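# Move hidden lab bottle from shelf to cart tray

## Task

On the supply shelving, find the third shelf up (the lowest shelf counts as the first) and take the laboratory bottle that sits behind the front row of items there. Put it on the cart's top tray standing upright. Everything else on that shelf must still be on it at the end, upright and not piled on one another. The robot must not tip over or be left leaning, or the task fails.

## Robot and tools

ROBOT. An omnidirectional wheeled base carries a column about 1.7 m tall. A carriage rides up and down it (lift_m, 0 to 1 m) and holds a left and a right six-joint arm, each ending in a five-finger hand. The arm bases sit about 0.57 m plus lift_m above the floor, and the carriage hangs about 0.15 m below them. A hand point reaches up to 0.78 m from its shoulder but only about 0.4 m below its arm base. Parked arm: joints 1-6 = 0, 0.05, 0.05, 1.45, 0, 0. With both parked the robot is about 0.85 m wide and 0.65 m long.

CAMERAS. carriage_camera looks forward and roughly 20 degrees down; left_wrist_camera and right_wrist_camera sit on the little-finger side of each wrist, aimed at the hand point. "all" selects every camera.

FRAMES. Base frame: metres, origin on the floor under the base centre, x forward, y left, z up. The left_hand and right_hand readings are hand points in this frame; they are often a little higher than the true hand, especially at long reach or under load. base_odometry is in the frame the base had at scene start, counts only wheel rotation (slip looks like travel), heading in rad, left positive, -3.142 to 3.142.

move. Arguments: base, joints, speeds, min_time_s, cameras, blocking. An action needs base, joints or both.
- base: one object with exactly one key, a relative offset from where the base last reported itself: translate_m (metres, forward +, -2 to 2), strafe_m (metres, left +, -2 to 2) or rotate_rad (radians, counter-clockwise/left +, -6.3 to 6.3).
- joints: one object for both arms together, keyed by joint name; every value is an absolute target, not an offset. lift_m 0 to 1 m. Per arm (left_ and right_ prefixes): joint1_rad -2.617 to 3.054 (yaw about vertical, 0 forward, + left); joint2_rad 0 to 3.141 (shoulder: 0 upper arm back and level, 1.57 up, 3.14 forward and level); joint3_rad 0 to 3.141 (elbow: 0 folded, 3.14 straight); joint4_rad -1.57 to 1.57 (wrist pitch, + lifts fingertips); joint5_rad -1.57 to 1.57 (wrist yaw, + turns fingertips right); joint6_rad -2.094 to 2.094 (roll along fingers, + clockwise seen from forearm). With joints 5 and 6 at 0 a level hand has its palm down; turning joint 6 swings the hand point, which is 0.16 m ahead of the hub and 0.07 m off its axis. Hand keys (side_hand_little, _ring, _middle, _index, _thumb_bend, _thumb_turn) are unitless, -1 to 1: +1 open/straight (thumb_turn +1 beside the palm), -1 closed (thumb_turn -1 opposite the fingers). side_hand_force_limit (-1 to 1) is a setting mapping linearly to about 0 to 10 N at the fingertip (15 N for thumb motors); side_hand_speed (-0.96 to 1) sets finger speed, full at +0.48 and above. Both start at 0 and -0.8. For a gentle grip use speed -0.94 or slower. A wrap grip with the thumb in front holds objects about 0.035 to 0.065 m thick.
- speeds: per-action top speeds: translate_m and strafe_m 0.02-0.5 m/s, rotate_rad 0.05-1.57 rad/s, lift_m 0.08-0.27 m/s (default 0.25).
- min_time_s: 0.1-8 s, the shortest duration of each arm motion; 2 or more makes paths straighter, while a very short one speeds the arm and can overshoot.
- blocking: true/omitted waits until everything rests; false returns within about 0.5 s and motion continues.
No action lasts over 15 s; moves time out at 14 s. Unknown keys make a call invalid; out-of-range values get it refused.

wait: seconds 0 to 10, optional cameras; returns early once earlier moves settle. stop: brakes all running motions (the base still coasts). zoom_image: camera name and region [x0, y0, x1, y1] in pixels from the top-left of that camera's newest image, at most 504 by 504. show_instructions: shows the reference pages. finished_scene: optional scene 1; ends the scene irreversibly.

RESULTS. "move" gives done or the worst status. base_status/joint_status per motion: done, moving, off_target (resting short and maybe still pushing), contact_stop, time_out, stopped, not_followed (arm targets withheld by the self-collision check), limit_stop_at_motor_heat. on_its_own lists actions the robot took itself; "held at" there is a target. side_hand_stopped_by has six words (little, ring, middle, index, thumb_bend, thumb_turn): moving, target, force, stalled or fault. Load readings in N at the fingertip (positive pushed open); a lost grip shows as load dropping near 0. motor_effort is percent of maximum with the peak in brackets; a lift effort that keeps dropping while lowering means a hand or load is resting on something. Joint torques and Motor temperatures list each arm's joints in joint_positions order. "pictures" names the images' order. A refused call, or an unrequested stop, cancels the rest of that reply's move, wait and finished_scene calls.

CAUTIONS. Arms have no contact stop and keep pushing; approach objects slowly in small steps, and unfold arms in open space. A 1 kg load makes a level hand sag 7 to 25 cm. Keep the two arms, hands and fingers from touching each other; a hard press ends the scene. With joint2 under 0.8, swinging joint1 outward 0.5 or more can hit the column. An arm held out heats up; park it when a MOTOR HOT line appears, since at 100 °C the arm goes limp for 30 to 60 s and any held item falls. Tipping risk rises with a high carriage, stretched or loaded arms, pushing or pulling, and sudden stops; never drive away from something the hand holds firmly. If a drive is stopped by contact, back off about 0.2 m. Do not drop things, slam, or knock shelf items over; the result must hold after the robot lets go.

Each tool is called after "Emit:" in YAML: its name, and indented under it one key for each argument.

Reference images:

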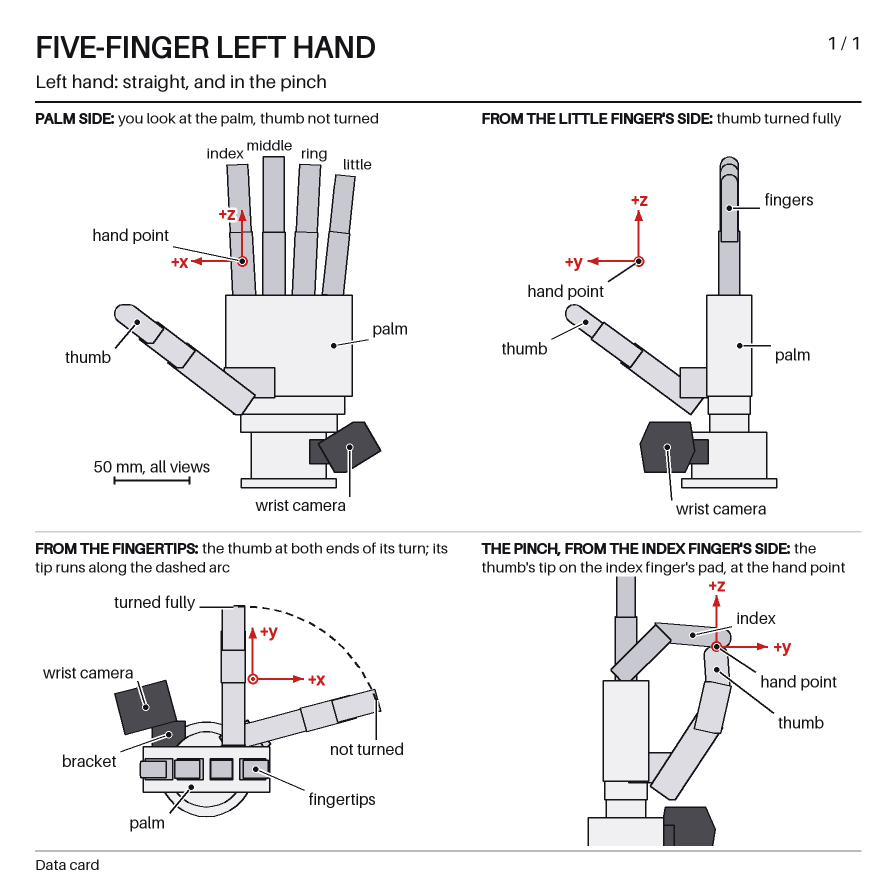

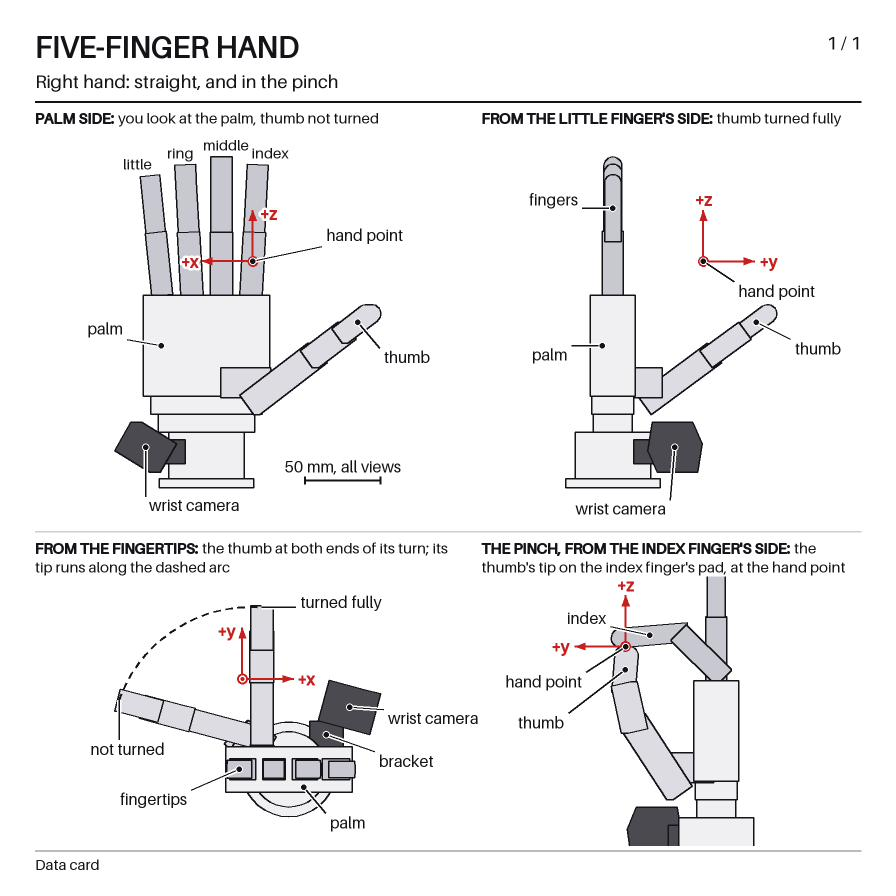

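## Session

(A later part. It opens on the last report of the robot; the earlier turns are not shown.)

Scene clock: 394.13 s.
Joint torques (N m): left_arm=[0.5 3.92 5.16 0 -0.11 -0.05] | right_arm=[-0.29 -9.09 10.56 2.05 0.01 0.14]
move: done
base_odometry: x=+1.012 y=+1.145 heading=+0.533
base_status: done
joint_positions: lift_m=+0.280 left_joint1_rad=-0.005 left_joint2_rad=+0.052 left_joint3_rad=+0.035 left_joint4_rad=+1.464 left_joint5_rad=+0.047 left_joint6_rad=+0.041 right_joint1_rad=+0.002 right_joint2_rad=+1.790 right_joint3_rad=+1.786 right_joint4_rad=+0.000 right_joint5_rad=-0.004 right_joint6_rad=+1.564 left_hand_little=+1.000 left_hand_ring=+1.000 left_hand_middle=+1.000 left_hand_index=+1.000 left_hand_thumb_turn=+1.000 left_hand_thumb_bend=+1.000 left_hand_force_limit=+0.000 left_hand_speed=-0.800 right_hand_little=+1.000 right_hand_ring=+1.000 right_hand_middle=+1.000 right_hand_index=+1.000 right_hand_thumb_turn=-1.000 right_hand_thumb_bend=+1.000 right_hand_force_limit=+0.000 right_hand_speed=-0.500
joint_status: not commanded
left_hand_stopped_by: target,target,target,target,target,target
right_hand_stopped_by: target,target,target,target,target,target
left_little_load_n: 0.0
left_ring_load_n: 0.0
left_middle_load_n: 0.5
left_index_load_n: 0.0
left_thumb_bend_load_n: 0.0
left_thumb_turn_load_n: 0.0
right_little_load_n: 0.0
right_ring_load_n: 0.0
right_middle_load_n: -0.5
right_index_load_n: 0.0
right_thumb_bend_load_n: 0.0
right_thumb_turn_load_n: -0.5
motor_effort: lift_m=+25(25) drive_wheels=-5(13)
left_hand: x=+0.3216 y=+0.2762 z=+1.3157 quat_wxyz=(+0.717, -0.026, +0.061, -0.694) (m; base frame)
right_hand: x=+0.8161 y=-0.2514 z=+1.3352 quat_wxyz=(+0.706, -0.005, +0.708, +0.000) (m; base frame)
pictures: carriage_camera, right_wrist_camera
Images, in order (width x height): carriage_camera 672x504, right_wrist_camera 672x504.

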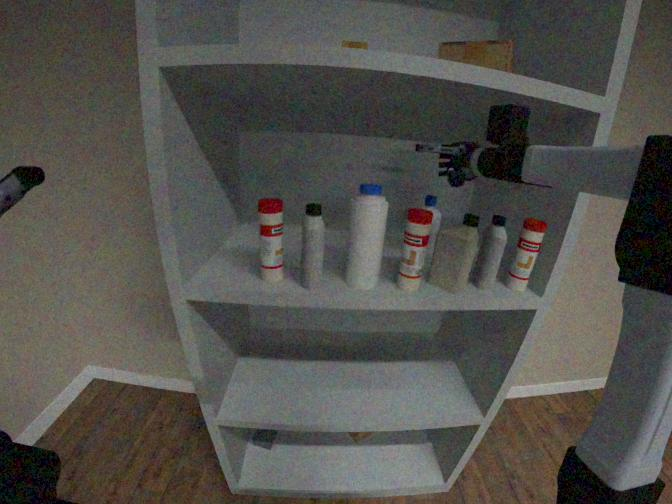

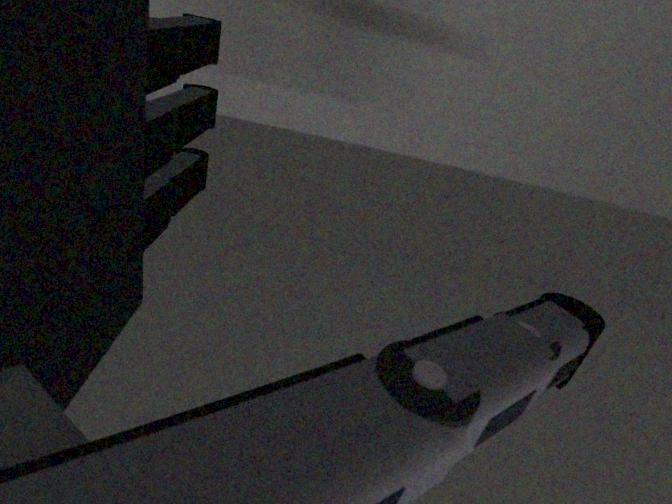

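Emit:
move:
  base: {"translate_m": 0.08}
  joints: {"lift_m": 0.31}
  speeds: {"translate_m": 0.15}

Emit:
move:
  joints: {"right_joint4_rad": -0.42}
  min_time_s: 1.5
  cameras: ["carriage_camera", "right_wrist_camera"]

Emit:
zoom_image:
  camera: "carriage_camera"
  region: [350, 100, 600, 300]

Scene clock: 415.80 s.
Joint torques (N m): left_arm=[0.51 3.96 5.22 0.05 -0.1 -0.05] | right_arm=[-0.28 -9.1 10.55 2 0 0.14]
move: done
base_odometry: x=+1.081 y=+1.186 heading=+0.533
base_status: done
joint_positions: lift_m=+0.310 left_joint1_rad=-0.005 left_joint2_rad=+0.052 left_joint3_rad=+0.035 left_joint4_rad=+1.463 left_joint5_rad=+0.047 left_joint6_rad=+0.041 right_joint1_rad=+0.002 right_joint2_rad=+1.790 right_joint3_rad=+1.787 right_joint4_rad=+0.007 right_joint5_rad=-0.004 right_joint6_rad=+1.564 left_hand_little=+1.000 left_hand_ring=+1.000 left_hand_middle=+1.000 left_hand_index=+1.000 left_hand_thumb_turn=+1.000 left_hand_thumb_bend=+1.000 left_hand_force_limit=+0.000 left_hand_speed=-0.800 right_hand_little=+1.000 right_hand_ring=+1.000 right_hand_middle=+1.000 right_hand_index=+1.000 right_hand_thumb_turn=-1.000 right_hand_thumb_bend=+1.000 right_hand_force_limit=+0.000 right_hand_speed=-0.500
joint_status: all done
left_hand_stopped_by: target,target,target,target,target,target
right_hand_stopped_by: target,target,target,target,target,target
left_little_load_n: 0.0
left_ring_load_n: 0.0
left_middle_load_n: 0.0
left_index_load_n: 0.0
left_thumb_bend_load_n: 0.0
left_thumb_turn_load_n: 0.0
right_little_load_n: 0.0
right_ring_load_n: 0.0
right_middle_load_n: 0.0
right_index_load_n: 0.0
right_thumb_bend_load_n: 0.0
right_thumb_turn_load_n: 0.0
motor_effort: lift_m=+29(37) drive_wheels=-4(17)
left_hand: x=+0.3219 y=+0.2762 z=+1.3452 quat_wxyz=(+0.717, -0.026, +0.061, -0.694) (m; base frame)
right_hand: x=+0.8160 y=-0.2515 z=+1.3667 quat_wxyz=(+0.708, -0.005, +0.706, +0.000) (m; base frame)
pictures: none

Scene clock: 417.60 s.
Joint torques (N m): left_arm=[0.51 3.92 5.18 0.05 -0.11 -0.05] | right_arm=[-0.28 -9.07 9.96 1.15 -0.01 0.14]
move: off_target
base_odometry: x=+1.081 y=+1.186 heading=+0.533
base_status: not commanded
joint_positions: lift_m=+0.310 left_joint1_rad=-0.005 left_joint2_rad=+0.052 left_joint3_rad=+0.035 left_joint4_rad=+1.463 left_joint5_rad=+0.047 left_joint6_rad=+0.041 right_joint1_rad=+0.002 right_joint2_rad=+1.790 right_joint3_rad=+1.792 right_joint4_rad=-0.334 right_joint5_rad=-0.004 right_joint6_rad=+1.564 left_hand_little=+1.000 left_hand_ring=+1.000 left_hand_middle=+1.000 left_hand_index=+1.000 left_hand_thumb_turn=+1.000 left_hand_thumb_bend=+1.000 left_hand_force_limit=+0.000 left_hand_speed=-0.800 right_hand_little=+1.000 right_hand_ring=+1.000 right_hand_middle=+1.000 right_hand_index=+1.000 right_hand_thumb_turn=-1.000 right_hand_thumb_bend=+1.000 right_hand_force_limit=+0.000 right_hand_speed=-0.500
joint_status: right_joint4_rad off_target (ended at -0.334, target -0.420)
left_hand_stopped_by: target,target,target,target,target,target
right_hand_stopped_by: target,target,target,target,target,target
left_little_load_n: 0.0
left_ring_load_n: 0.0
left_middle_load_n: 0.0
left_index_load_n: 0.0
left_thumb_bend_load_n: 0.0
left_thumb_turn_load_n: 0.0
right_little_load_n: 0.0
right_ring_load_n: -0.5
right_middle_load_n: 0.0
right_index_load_n: 0.0
right_thumb_bend_load_n: 0.0
right_thumb_turn_load_n: -0.5
motor_effort: lift_m=+30(30) drive_wheels=-4(4)
left_hand: x=+0.3219 y=+0.2762 z=+1.3452 quat_wxyz=(+0.717, -0.026, +0.061, -0.694) (m; base frame)
right_hand: x=+0.8110 y=-0.2515 z=+1.2780 quat_wxyz=(+0.580, -0.005, +0.814, +0.001) (m; base frame)
pictures: carriage_camera, right_wrist_camera
Images, in order (width x height): carriage_camera 672x504, right_wrist_camera 672x504.

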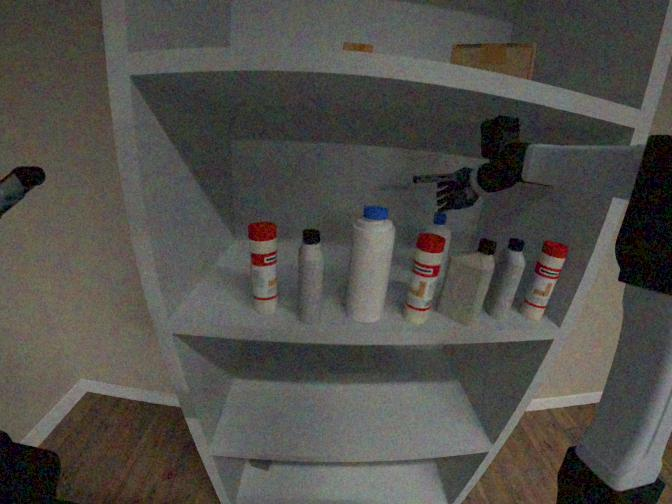

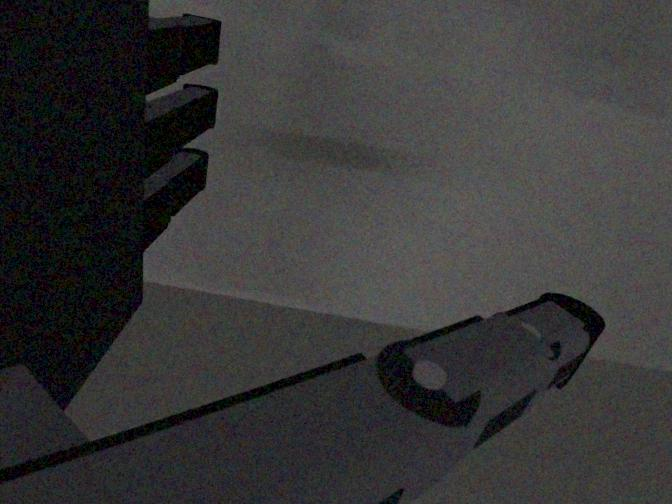

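Scaled by 2.016.

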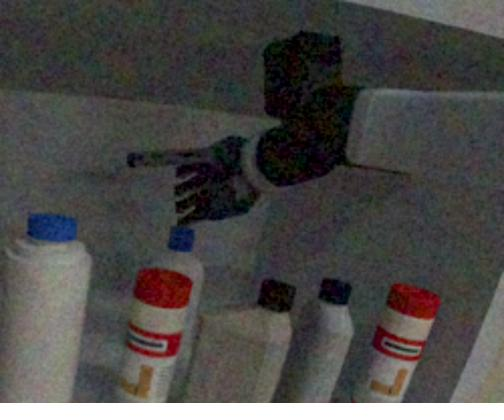

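Emit:
move:
  joints: {"lift_m": 0.345}
  cameras: ["carriage_camera", "right_wrist_camera"]

Emit:
zoom_image:
  camera: "carriage_camera"
  region: [350, 100, 600, 300]

Scene clock: 429.30 s.
Joint torques (N m): left_arm=[0.51 3.89 5.15 0.06 -0.1 -0.05] | right_arm=[-0.31 -10.86 11.25 1.85 -0.03 0.13]
move: done
base_odometry: x=+1.081 y=+1.186 heading=+0.533
base_status: not commanded
joint_positions: lift_m=+0.345 left_joint1_rad=-0.005 left_joint2_rad=+0.052 left_joint3_rad=+0.035 left_joint4_rad=+1.463 left_joint5_rad=+0.047 left_joint6_rad=+0.041 right_joint1_rad=+0.002 right_joint2_rad=+1.807 right_joint3_rad=+1.778 right_joint4_rad=-0.412 right_joint5_rad=-0.003 right_joint6_rad=+1.565 left_hand_little=+1.000 left_hand_ring=+1.000 left_hand_middle=+1.000 left_hand_index=+1.000 left_hand_thumb_turn=+1.000 left_hand_thumb_bend=+1.000 left_hand_force_limit=+0.000 left_hand_speed=-0.800 right_hand_little=+1.000 right_hand_ring=+1.000 right_hand_middle=+1.000 right_hand_index=+1.000 right_hand_thumb_turn=-1.000 right_hand_thumb_bend=+1.000 right_hand_force_limit=+0.000 right_hand_speed=-0.500
joint_status: all done
left_hand_stopped_by: target,target,target,target,target,target
right_hand_stopped_by: target,target,target,target,target,target
left_little_load_n: 0.0
left_ring_load_n: 0.0
left_middle_load_n: 0.0
left_index_load_n: 0.0
left_thumb_bend_load_n: 0.0
left_thumb_turn_load_n: 0.0
right_little_load_n: 0.0
right_ring_load_n: 0.0
right_middle_load_n: 0.0
right_index_load_n: 0.0
right_thumb_bend_load_n: 0.0
right_thumb_turn_load_n: 0.0
on_its_own: right_joint4_rad moved -0.077 to your old target -0.420
motor_effort: lift_m=+32(36) drive_wheels=+4(5)
left_hand: x=+0.3219 y=+0.2762 z=+1.3800 quat_wxyz=(+0.717, -0.026, +0.061, -0.694) (m; base frame)
right_hand: x=+0.8092 y=-0.2518 z=+1.2763 quat_wxyz=(+0.536, -0.004, +0.845, +0.000) (m; base frame)
pictures: carriage_camera, right_wrist_camera
Images, in order (width x height): carriage_camera 672x504, right_wrist_camera 672x504.

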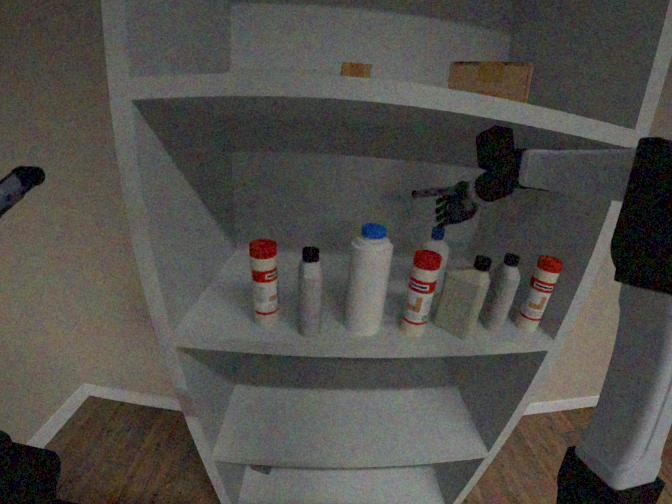

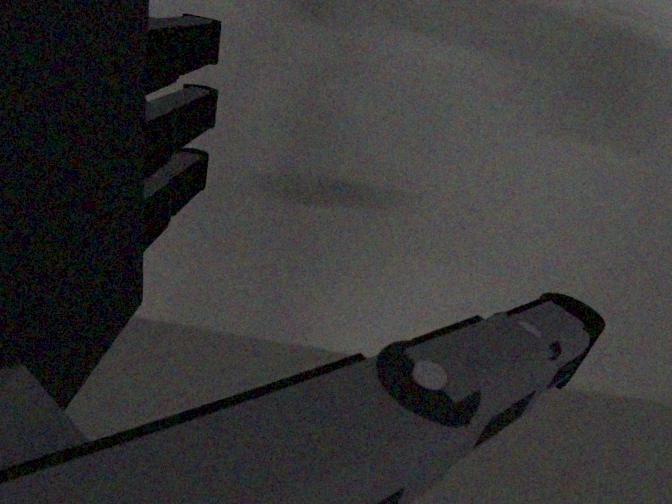

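Scaled by 2.016.

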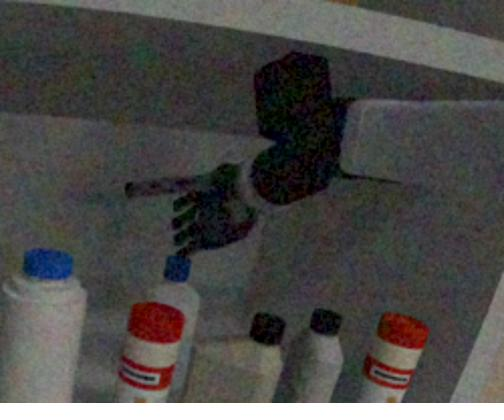

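Emit:
move:
  joints: {"right_joint4_rad": -0.22}
  min_time_s: 1

Emit:
move:
  base: {"strafe_m": -0.06}
  speeds: {"strafe_m": 0.1}
  joints: {"lift_m": 0.33}
  cameras: ["carriage_camera", "right_wrist_camera"]

Emit:
zoom_image:
  camera: "carriage_camera"
  region: [350, 100, 600, 300]

Scene clock: 461.27 s.
Joint torques (N m): left_arm=[0.51 3.9 5.15 0.06 -0.11 -0.05] | right_arm=[-0.28 -12.33 11.36 2.91 -0.03 0.13]
Motor temperatures (°C): left_arm=[19 29 30 18 17 19] | right_arm=[19 33 35 30 20 16]
move: off_target
base_odometry: x=+1.081 y=+1.186 heading=+0.533
base_status: not commanded
joint_positions: lift_m=+0.345 left_joint1_rad=-0.005 left_joint2_rad=+0.052 left_joint3_rad=+0.035 left_joint4_rad=+1.463 left_joint5_rad=+0.047 left_joint6_rad=+0.041 right_joint1_rad=+0.002 right_joint2_rad=+1.820 right_joint3_rad=+1.778 right_joint4_rad=-0.313 right_joint5_rad=-0.003 right_joint6_rad=+1.565 left_hand_little=+1.000 left_hand_ring=+1.000 left_hand_middle=+1.000 left_hand_index=+1.000 left_hand_thumb_turn=+1.000 left_hand_thumb_bend=+1.000 left_hand_force_limit=+0.000 left_hand_speed=-0.800 right_hand_little=+1.000 right_hand_ring=+1.000 right_hand_middle=+1.000 right_hand_index=+1.000 right_hand_thumb_turn=-1.000 right_hand_thumb_bend=+1.000 right_hand_force_limit=+0.000 right_hand_speed=-0.500
joint_status: right_joint4_rad off_target (ended at -0.313, target -0.220)
left_hand_stopped_by: target,target,target,target,target,target
right_hand_stopped_by: target,target,target,target,target,target
left_little_load_n: 0.0
left_ring_load_n: 0.0
left_middle_load_n: -0.5
left_index_load_n: -0.5
left_thumb_bend_load_n: 0.0
left_thumb_turn_load_n: 0.0
right_little_load_n: 0.0
right_ring_load_n: 0.5
right_middle_load_n: 0.0
right_index_load_n: 0.0
right_thumb_bend_load_n: 0.0
right_thumb_turn_load_n: 0.0
motor_effort: lift_m=+32(33) drive_wheels=+4(4)
left_hand: x=+0.3219 y=+0.2762 z=+1.3800 quat_wxyz=(+0.717, -0.026, +0.061, -0.694) (m; base frame)
right_hand: x=+0.8198 y=-0.2518 z=+1.2941 quat_wxyz=(+0.571, -0.004, +0.821, +0.000) (m; base frame)
pictures: none

Scene clock: 462.57 s.
Joint torques (N m): left_arm=[0.51 3.9 5.15 0.06 -0.11 -0.06] | right_arm=[-0.1 -12.22 11.07 2.1 -0.01 0.13]
move: done
base_odometry: x=+1.111 y=+1.135 heading=+0.533
base_status: done
joint_positions: lift_m=+0.330 left_joint1_rad=-0.005 left_joint2_rad=+0.052 left_joint3_rad=+0.035 left_joint4_rad=+1.463 left_joint5_rad=+0.047 left_joint6_rad=+0.041 right_joint1_rad=+0.001 right_joint2_rad=+1.819 right_joint3_rad=+1.782 right_joint4_rad=-0.227 right_joint5_rad=-0.003 right_joint6_rad=+1.565 left_hand_little=+1.000 left_hand_ring=+1.000 left_hand_middle=+1.000 left_hand_index=+1.000 left_hand_thumb_turn=+1.000 left_hand_thumb_bend=+1.000 left_hand_force_limit=+0.000 left_hand_speed=-0.800 right_hand_little=+1.000 right_hand_ring=+1.000 right_hand_middle=+1.000 right_hand_index=+1.000 right_hand_thumb_turn=-1.000 right_hand_thumb_bend=+1.000 right_hand_force_limit=+0.000 right_hand_speed=-0.500
joint_status: all done
left_hand_stopped_by: target,target,target,target,target,target
right_hand_stopped_by: target,target,target,target,target,target
left_little_load_n: 0.0
left_ring_load_n: 0.0
left_middle_load_n: 0.0
left_index_load_n: 0.0
left_thumb_bend_load_n: 0.0
left_thumb_turn_load_n: -0.5
right_little_load_n: 0.0
right_ring_load_n: 0.0
right_middle_load_n: 0.0
right_index_load_n: 0.0
right_thumb_bend_load_n: 0.0
right_thumb_turn_load_n: -0.5
on_its_own: right_joint4_rad moved +0.086 to your old target -0.220
motor_effort: lift_m=+24(25) drive_wheels=-3(15)
left_hand: x=+0.3219 y=+0.2762 z=+1.3656 quat_wxyz=(+0.717, -0.026, +0.061, -0.694) (m; base frame)
right_hand: x=+0.8242 y=-0.2527 z=+1.3050 quat_wxyz=(+0.608, -0.004, +0.794, +0.000) (m; base frame)
pictures: carriage_camera, right_wrist_camera
Images, in order (width x height): carriage_camera 672x504, right_wrist_camera 672x504.

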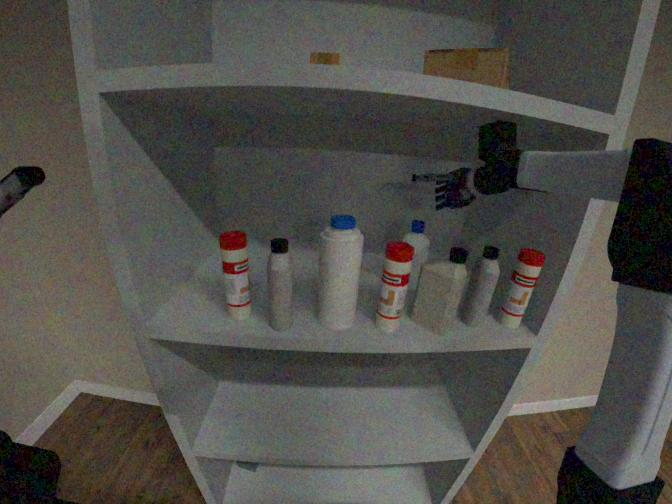

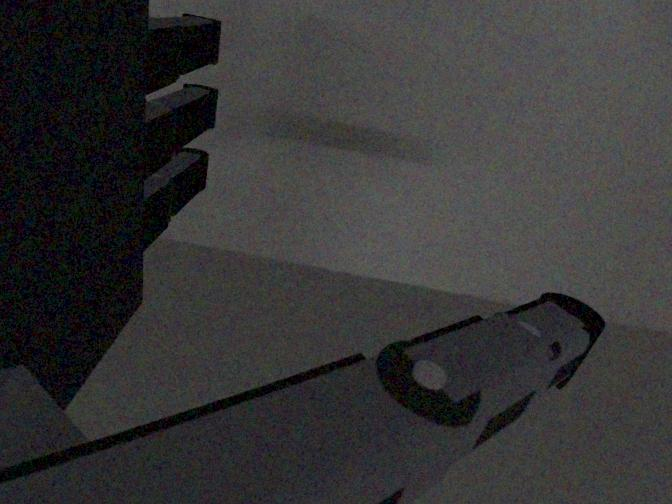

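Scaled by 2.016.

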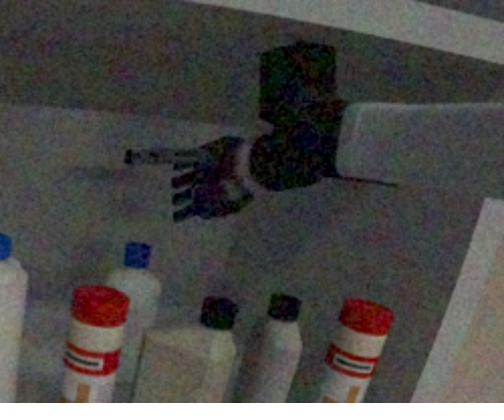

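Emit:
move:
  joints: {"right_joint4_rad": -0.82}
  min_time_s: 2
  cameras: ["carriage_camera", "right_wrist_camera"]

Emit:
zoom_image:
  camera: "carriage_camera"
  region: [350, 100, 600, 300]

Scene clock: 471.60 s.
Joint torques (N m): left_arm=[0.51 3.9 5.15 0.06 -0.11 -0.05] | right_arm=[-0.14 -11.71 10.44 1.39 -0.04 0.12]
move: done
base_odometry: x=+1.111 y=+1.135 heading=+0.533
base_status: not commanded
joint_positions: lift_m=+0.330 left_joint1_rad=-0.005 left_joint2_rad=+0.052 left_joint3_rad=+0.035 left_joint4_rad=+1.463 left_joint5_rad=+0.047 left_joint6_rad=+0.041 right_joint1_rad=+0.001 right_joint2_rad=+1.819 right_joint3_rad=+1.782 right_joint4_rad=-0.807 right_joint5_rad=-0.003 right_joint6_rad=+1.565 left_hand_little=+1.000 left_hand_ring=+1.000 left_hand_middle=+1.000 left_hand_index=+1.000 left_hand_thumb_turn=+1.000 left_hand_thumb_bend=+1.000 left_hand_force_limit=+0.000 left_hand_speed=-0.800 right_hand_little=+1.000 right_hand_ring=+1.000 right_hand_middle=+1.000 right_hand_index=+1.000 right_hand_thumb_turn=-1.000 right_hand_thumb_bend=+1.000 right_hand_force_limit=+0.000 right_hand_speed=-0.500
joint_status: all done
left_hand_stopped_by: target,target,target,target,target,target
right_hand_stopped_by: target,target,target,target,target,target
left_little_load_n: 0.0
left_ring_load_n: 0.0
left_middle_load_n: 0.0
left_index_load_n: 0.0
left_thumb_bend_load_n: 0.0
left_thumb_turn_load_n: 0.0
right_little_load_n: 0.0
right_ring_load_n: 0.0
right_middle_load_n: 0.0
right_index_load_n: 0.0
right_thumb_bend_load_n: 0.0
right_thumb_turn_load_n: 0.0
motor_effort: lift_m=+24(25) drive_wheels=-3(3)
left_hand: x=+0.3219 y=+0.2762 z=+1.3656 quat_wxyz=(+0.717, -0.026, +0.061, -0.694) (m; base frame)
right_hand: x=+0.7583 y=-0.2527 z=+1.1656 quat_wxyz=(+0.355, -0.004, +0.935, +0.000) (m; base frame)
pictures: carriage_camera, right_wrist_camera
Images, in order (width x height): carriage_camera 672x504, right_wrist_camera 672x504.

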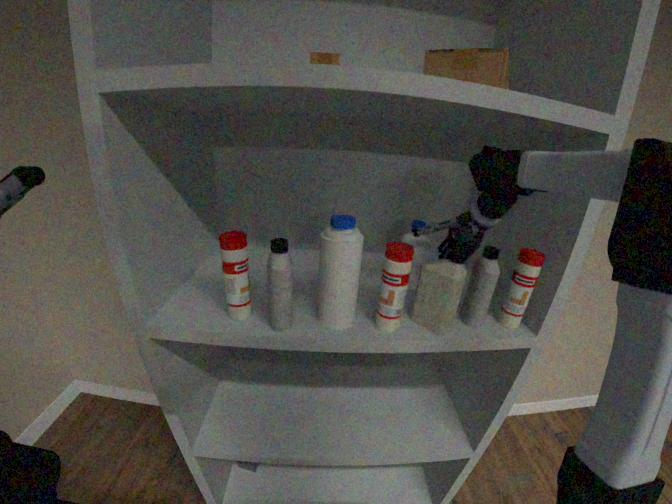

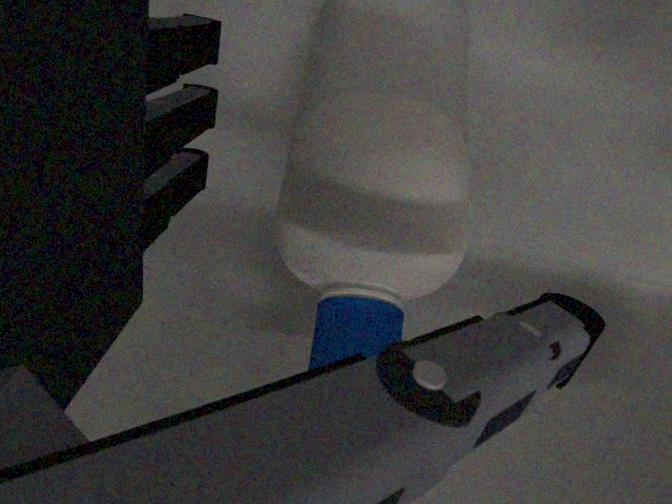

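Scaled by 2.016.

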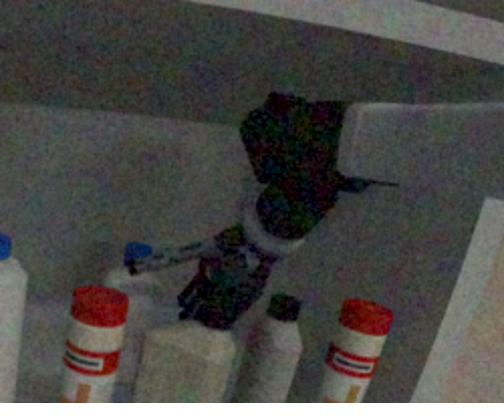

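Emit:
move:
  base: {"translate_m": 0.03}
  speeds: {"translate_m": 0.08}
  cameras: ["carriage_camera", "right_wrist_camera"]

Emit:
zoom_image:
  camera: "carriage_camera"
  region: [350, 150, 550, 350]

Scene clock: 488.20 s.
Joint torques (N m): left_arm=[0.51 3.89 5.15 0.01 -0.11 -0.05] | right_arm=[-0.17 -11.75 10.44 1.42 -0.05 0.12]
move: done
base_odometry: x=+1.137 y=+1.150 heading=+0.533
base_status: done
joint_positions: lift_m=+0.330 left_joint1_rad=-0.005 left_joint2_rad=+0.052 left_joint3_rad=+0.035 left_joint4_rad=+1.463 left_joint5_rad=+0.047 left_joint6_rad=+0.041 right_joint1_rad=+0.001 right_joint2_rad=+1.819 right_joint3_rad=+1.782 right_joint4_rad=-0.811 right_joint5_rad=-0.003 right_joint6_rad=+1.565 left_hand_little=+1.000 left_hand_ring=+1.000 left_hand_middle=+1.000 left_hand_index=+1.000 left_hand_thumb_turn=+1.000 left_hand_thumb_bend=+1.000 left_hand_force_limit=+0.000 left_hand_speed=-0.800 right_hand_little=+1.000 right_hand_ring=+1.000 right_hand_middle=+1.000 right_hand_index=+1.000 right_hand_thumb_turn=-1.000 right_hand_thumb_bend=+1.000 right_hand_force_limit=+0.000 right_hand_speed=-0.500
joint_status: not commanded
left_hand_stopped_by: target,target,target,target,target,target
right_hand_stopped_by: target,target,target,target,target,target
left_little_load_n: 0.0
left_ring_load_n: -0.5
left_middle_load_n: 0.0
left_index_load_n: 0.0
left_thumb_bend_load_n: 0.0
left_thumb_turn_load_n: 0.0
right_little_load_n: 0.0
right_ring_load_n: 0.0
right_middle_load_n: 0.5
right_index_load_n: 0.5
right_thumb_bend_load_n: 0.0
right_thumb_turn_load_n: 0.0
motor_effort: lift_m=+24(25) drive_wheels=-5(9)
left_hand: x=+0.3219 y=+0.2762 z=+1.3656 quat_wxyz=(+0.717, -0.026, +0.061, -0.694) (m; base frame)
right_hand: x=+0.7576 y=-0.2527 z=+1.1647 quat_wxyz=(+0.353, -0.004, +0.936, +0.000) (m; base frame)
pictures: carriage_camera, right_wrist_camera
Images, in order (width x height): carriage_camera 672x504, right_wrist_camera 672x504.

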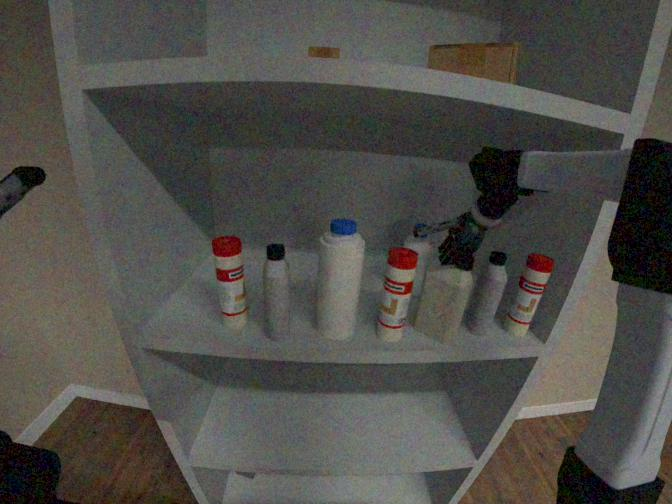

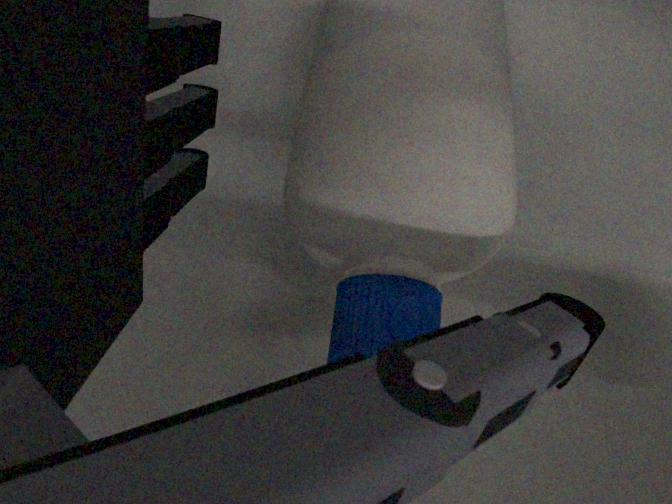

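Scaled by 2.520.

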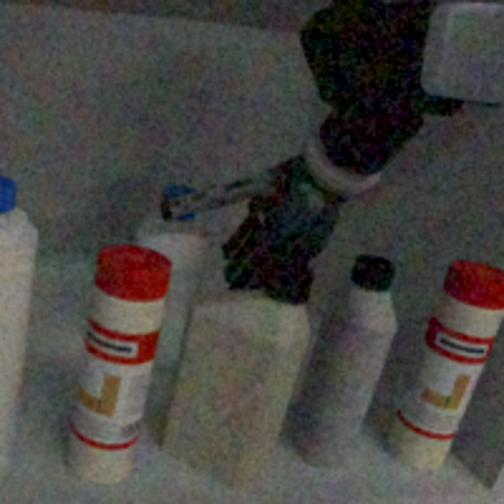

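Emit:
move:
  base: {"strafe_m": 0.022}
  speeds: {"strafe_m": 0.05}
  cameras: ["right_wrist_camera"]

Scene clock: 509.53 s.
Joint torques (N m): left_arm=[0.51 3.9 5.15 0.05 -0.11 -0.05] | right_arm=[-0.16 -11.71 10.44 1.42 -0.05 0.12]
move: done
base_odometry: x=+1.126 y=+1.168 heading=+0.532
base_status: done
joint_positions: lift_m=+0.330 left_joint1_rad=-0.005 left_joint2_rad=+0.052 left_joint3_rad=+0.035 left_joint4_rad=+1.463 left_joint5_rad=+0.047 left_joint6_rad=+0.041 right_joint1_rad=+0.000 right_joint2_rad=+1.819 right_joint3_rad=+1.782 right_joint4_rad=-0.811 right_joint5_rad=-0.003 right_joint6_rad=+1.565 left_hand_little=+1.000 left_hand_ring=+1.000 left_hand_middle=+1.000 left_hand_index=+1.000 left_hand_thumb_turn=+1.000 left_hand_thumb_bend=+1.000 left_hand_force_limit=+0.000 left_hand_speed=-0.800 right_hand_little=+1.000 right_hand_ring=+1.000 right_hand_middle=+1.000 right_hand_index=+1.000 right_hand_thumb_turn=-1.000 right_hand_thumb_bend=+1.000 right_hand_force_limit=+0.000 right_hand_speed=-0.500
joint_status: not commanded
left_hand_stopped_by: target,target,target,target,target,target
right_hand_stopped_by: target,target,target,target,target,target
left_little_load_n: 0.0
left_ring_load_n: 0.0
left_middle_load_n: 0.0
left_index_load_n: 0.0
left_thumb_bend_load_n: 0.0
left_thumb_turn_load_n: 0.0
right_little_load_n: 0.0
right_ring_load_n: 0.0
right_middle_load_n: 0.0
right_index_load_n: 0.0
right_thumb_bend_load_n: 0.0
right_thumb_turn_load_n: 0.0
motor_effort: lift_m=+24(25) drive_wheels=+5(13)
left_hand: x=+0.3219 y=+0.2762 z=+1.3656 quat_wxyz=(+0.717, -0.026, +0.061, -0.694) (m; base frame)
right_hand: x=+0.7576 y=-0.2532 z=+1.1646 quat_wxyz=(+0.353, -0.003, +0.936, +0.000) (m; base frame)
pictures: right_wrist_camera
Images, in order (width x height): right_wrist_camera 672x504.

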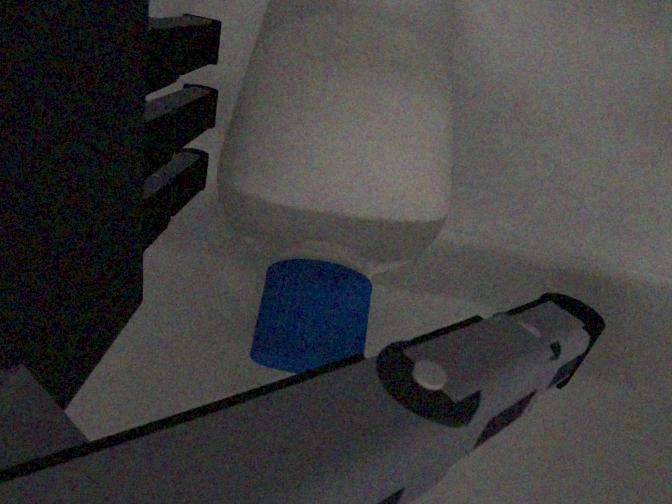

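Emit:
move:
  base: {"strafe_m": 0.01}
  speeds: {"strafe_m": 0.04}
  cameras: ["right_wrist_camera"]

Emit:
move:
  base: {"translate_m": 0.02}
  speeds: {"translate_m": 0.05}
  cameras: ["right_wrist_camera", "carriage_camera"]

Scene clock: 552.40 s.
Joint torques (N m): left_arm=[0.51 3.9 5.22 0.05 -0.07 -0.05] | right_arm=[-0.2 -11.71 10.4 1.4 -0.06 0.12]
move: done
base_odometry: x=+1.121 y=+1.177 heading=+0.532
base_status: done
joint_positions: lift_m=+0.330 left_joint1_rad=-0.005 left_joint2_rad=+0.052 left_joint3_rad=+0.035 left_joint4_rad=+1.463 left_joint5_rad=+0.047 left_joint6_rad=+0.041 right_joint1_rad=+0.001 right_joint2_rad=+1.819 right_joint3_rad=+1.782 right_joint4_rad=-0.812 right_joint5_rad=-0.002 right_joint6_rad=+1.565 left_hand_little=+1.000 left_hand_ring=+1.000 left_hand_middle=+1.000 left_hand_index=+1.000 left_hand_thumb_turn=+1.000 left_hand_thumb_bend=+1.000 left_hand_force_limit=+0.000 left_hand_speed=-0.800 right_hand_little=+1.000 right_hand_ring=+1.000 right_hand_middle=+1.000 right_hand_index=+1.000 right_hand_thumb_turn=-1.000 right_hand_thumb_bend=+1.000 right_hand_force_limit=+0.000 right_hand_speed=-0.500
joint_status: not commanded
left_hand_stopped_by: target,target,target,target,target,target
right_hand_stopped_by: target,target,target,target,target,target
left_little_load_n: 0.0
left_ring_load_n: 0.0
left_middle_load_n: 0.0
left_index_load_n: 0.0
left_thumb_bend_load_n: 0.0
left_thumb_turn_load_n: 0.0
right_little_load_n: 0.0
right_ring_load_n: 0.0
right_middle_load_n: -0.5
right_index_load_n: 0.0
right_thumb_bend_load_n: 0.0
right_thumb_turn_load_n: 0.0
motor_effort: lift_m=+24(25) drive_wheels=-3(13)
left_hand: x=+0.3219 y=+0.2762 z=+1.3656 quat_wxyz=(+0.717, -0.026, +0.061, -0.694) (m; base frame)
right_hand: x=+0.7575 y=-0.2529 z=+1.1645 quat_wxyz=(+0.353, -0.003, +0.936, +0.000) (m; base frame)
pictures: right_wrist_camera
Images, in order (width x height): right_wrist_camera 672x504.

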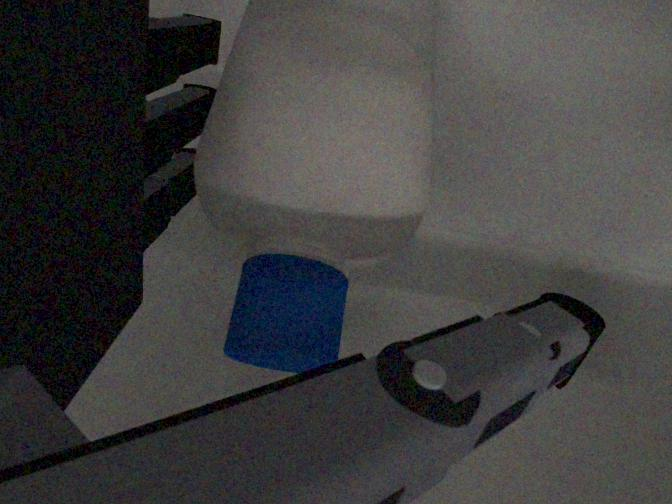

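Scene clock: 553.30 s.
Joint torques (N m): left_arm=[0.5 3.86 5.15 0.07 -0.11 -0.05] | right_arm=[-0.12 -11.69 10.44 1.44 -0.05 0.12]
move: done
base_odometry: x=+1.138 y=+1.187 heading=+0.533
base_status: done
joint_positions: lift_m=+0.330 left_joint1_rad=-0.005 left_joint2_rad=+0.052 left_joint3_rad=+0.035 left_joint4_rad=+1.462 left_joint5_rad=+0.047 left_joint6_rad=+0.041 right_joint1_rad=+0.001 right_joint2_rad=+1.819 right_joint3_rad=+1.782 right_joint4_rad=-0.814 right_joint5_rad=-0.002 right_joint6_rad=+1.565 left_hand_little=+1.000 left_hand_ring=+1.000 left_hand_middle=+1.000 left_hand_index=+1.000 left_hand_thumb_turn=+1.000 left_hand_thumb_bend=+1.000 left_hand_force_limit=+0.000 left_hand_speed=-0.800 right_hand_little=+1.000 right_hand_ring=+1.000 right_hand_middle=+1.000 right_hand_index=+1.000 right_hand_thumb_turn=-1.000 right_hand_thumb_bend=+1.000 right_hand_force_limit=+0.000 right_hand_speed=-0.500
joint_status: not commanded
left_hand_stopped_by: target,target,target,target,target,target
right_hand_stopped_by: target,target,target,target,target,target
left_little_load_n: 0.0
left_ring_load_n: 0.0
left_middle_load_n: 0.0
left_index_load_n: 0.0
left_thumb_bend_load_n: 0.0
left_thumb_turn_load_n: 0.0
right_little_load_n: 0.0
right_ring_load_n: 0.0
right_middle_load_n: 0.0
right_index_load_n: 0.0
right_thumb_bend_load_n: 0.0
right_thumb_turn_load_n: 0.0
motor_effort: lift_m=+24(24) drive_wheels=-5(10)
left_hand: x=+0.3222 y=+0.2762 z=+1.3655 quat_wxyz=(+0.717, -0.027, +0.062, -0.694) (m; base frame)
right_hand: x=+0.7571 y=-0.2529 z=+1.1641 quat_wxyz=(+0.352, -0.003, +0.936, +0.000) (m; base frame)
pictures: carriage_camera, right_wrist_camera
Images, in order (width x height): carriage_camera 672x504, right_wrist_camera 672x504.

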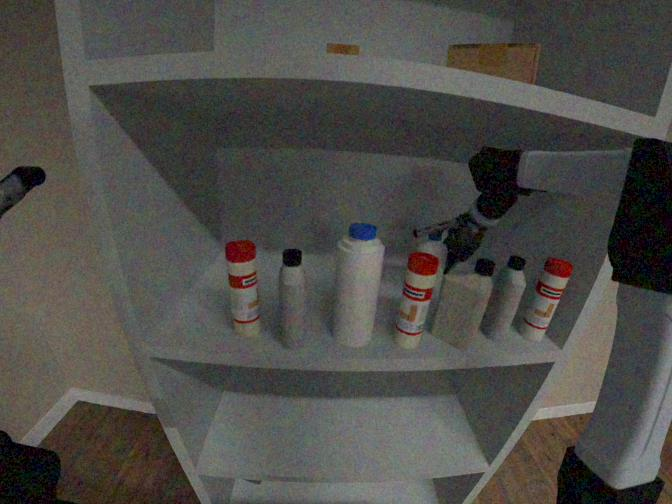

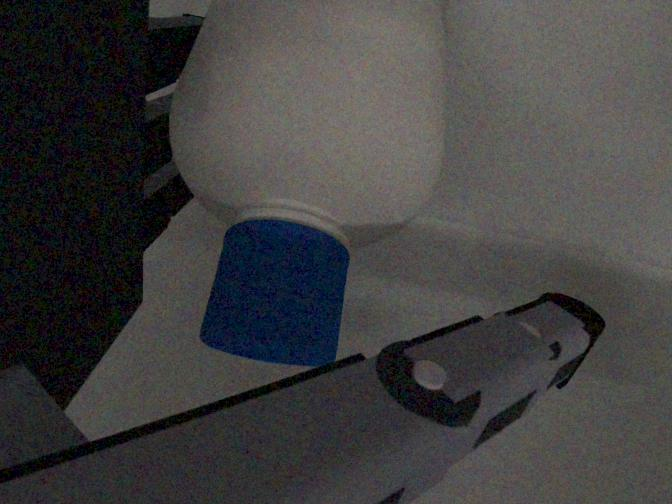

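Emit:
move:
  base: {"translate_m": 0.02}
  speeds: {"translate_m": 0.03}
  joints: {"right_joint4_rad": -0.93}
  min_time_s: 1
  cameras: ["right_wrist_camera", "carriage_camera"]

Emit:
zoom_image:
  camera: "carriage_camera"
  region: [380, 130, 580, 330]

Scene clock: 580.23 s.
Joint torques (N m): left_arm=[0.51 3.9 5.15 0.06 -0.11 -0.05] | right_arm=[-0.2 -11.58 10.29 1.24 -0.06 0.12]
move: done
base_odometry: x=+1.155 y=+1.198 heading=+0.533
base_status: done
joint_positions: lift_m=+0.330 left_joint1_rad=-0.005 left_joint2_rad=+0.052 left_joint3_rad=+0.035 left_joint4_rad=+1.463 left_joint5_rad=+0.047 left_joint6_rad=+0.041 right_joint1_rad=+0.001 right_joint2_rad=+1.819 right_joint3_rad=+1.782 right_joint4_rad=-0.917 right_joint5_rad=-0.002 right_joint6_rad=+1.565 left_hand_little=+1.000 left_hand_ring=+1.000 left_hand_middle=+1.000 left_hand_index=+1.000 left_hand_thumb_turn=+1.000 left_hand_thumb_bend=+1.000 left_hand_force_limit=+0.000 left_hand_speed=-0.800 right_hand_little=+1.000 right_hand_ring=+1.000 right_hand_middle=+1.000 right_hand_index=+1.000 right_hand_thumb_turn=-1.000 right_hand_thumb_bend=+1.000 right_hand_force_limit=+0.000 right_hand_speed=-0.500
joint_status: all done
left_hand_stopped_by: target,target,target,target,target,target
right_hand_stopped_by: target,target,target,target,target,target
left_little_load_n: 0.5
left_ring_load_n: 0.0
left_middle_load_n: 0.0
left_index_load_n: 0.0
left_thumb_bend_load_n: 0.0
left_thumb_turn_load_n: -0.5
right_little_load_n: 0.0
right_ring_load_n: 0.0
right_middle_load_n: 0.0
right_index_load_n: 0.0
right_thumb_bend_load_n: 0.0
right_thumb_turn_load_n: 0.0
motor_effort: lift_m=+24(25) drive_wheels=-4(14)
left_hand: x=+0.3219 y=+0.2762 z=+1.3656 quat_wxyz=(+0.717, -0.026, +0.061, -0.694) (m; base frame)
right_hand: x=+0.7373 y=-0.2530 z=+1.1445 quat_wxyz=(+0.303, -0.003, +0.953, +0.000) (m; base frame)
pictures: carriage_camera, right_wrist_camera
Images, in order (width x height): carriage_camera 672x504, right_wrist_camera 672x504.

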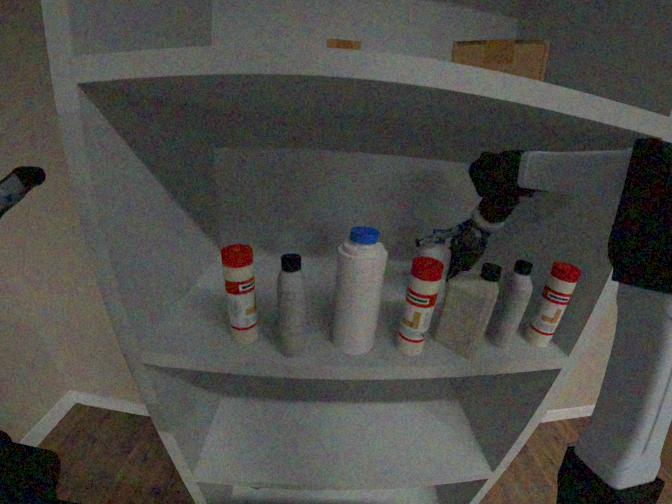

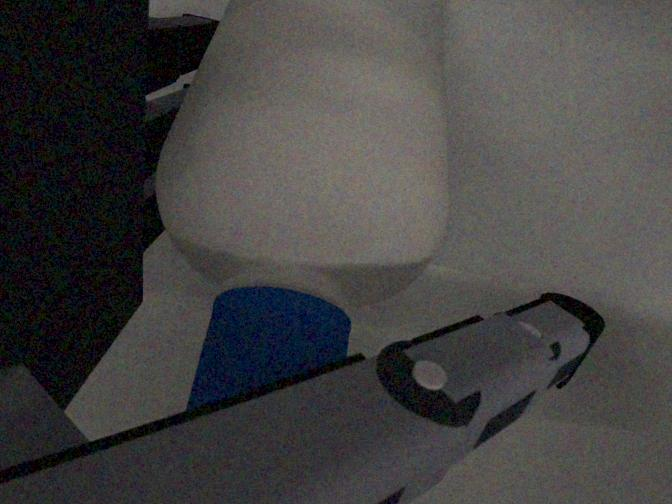

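Scaled by 2.520.

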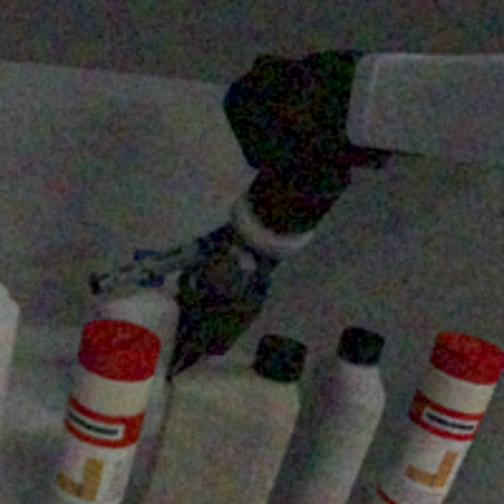

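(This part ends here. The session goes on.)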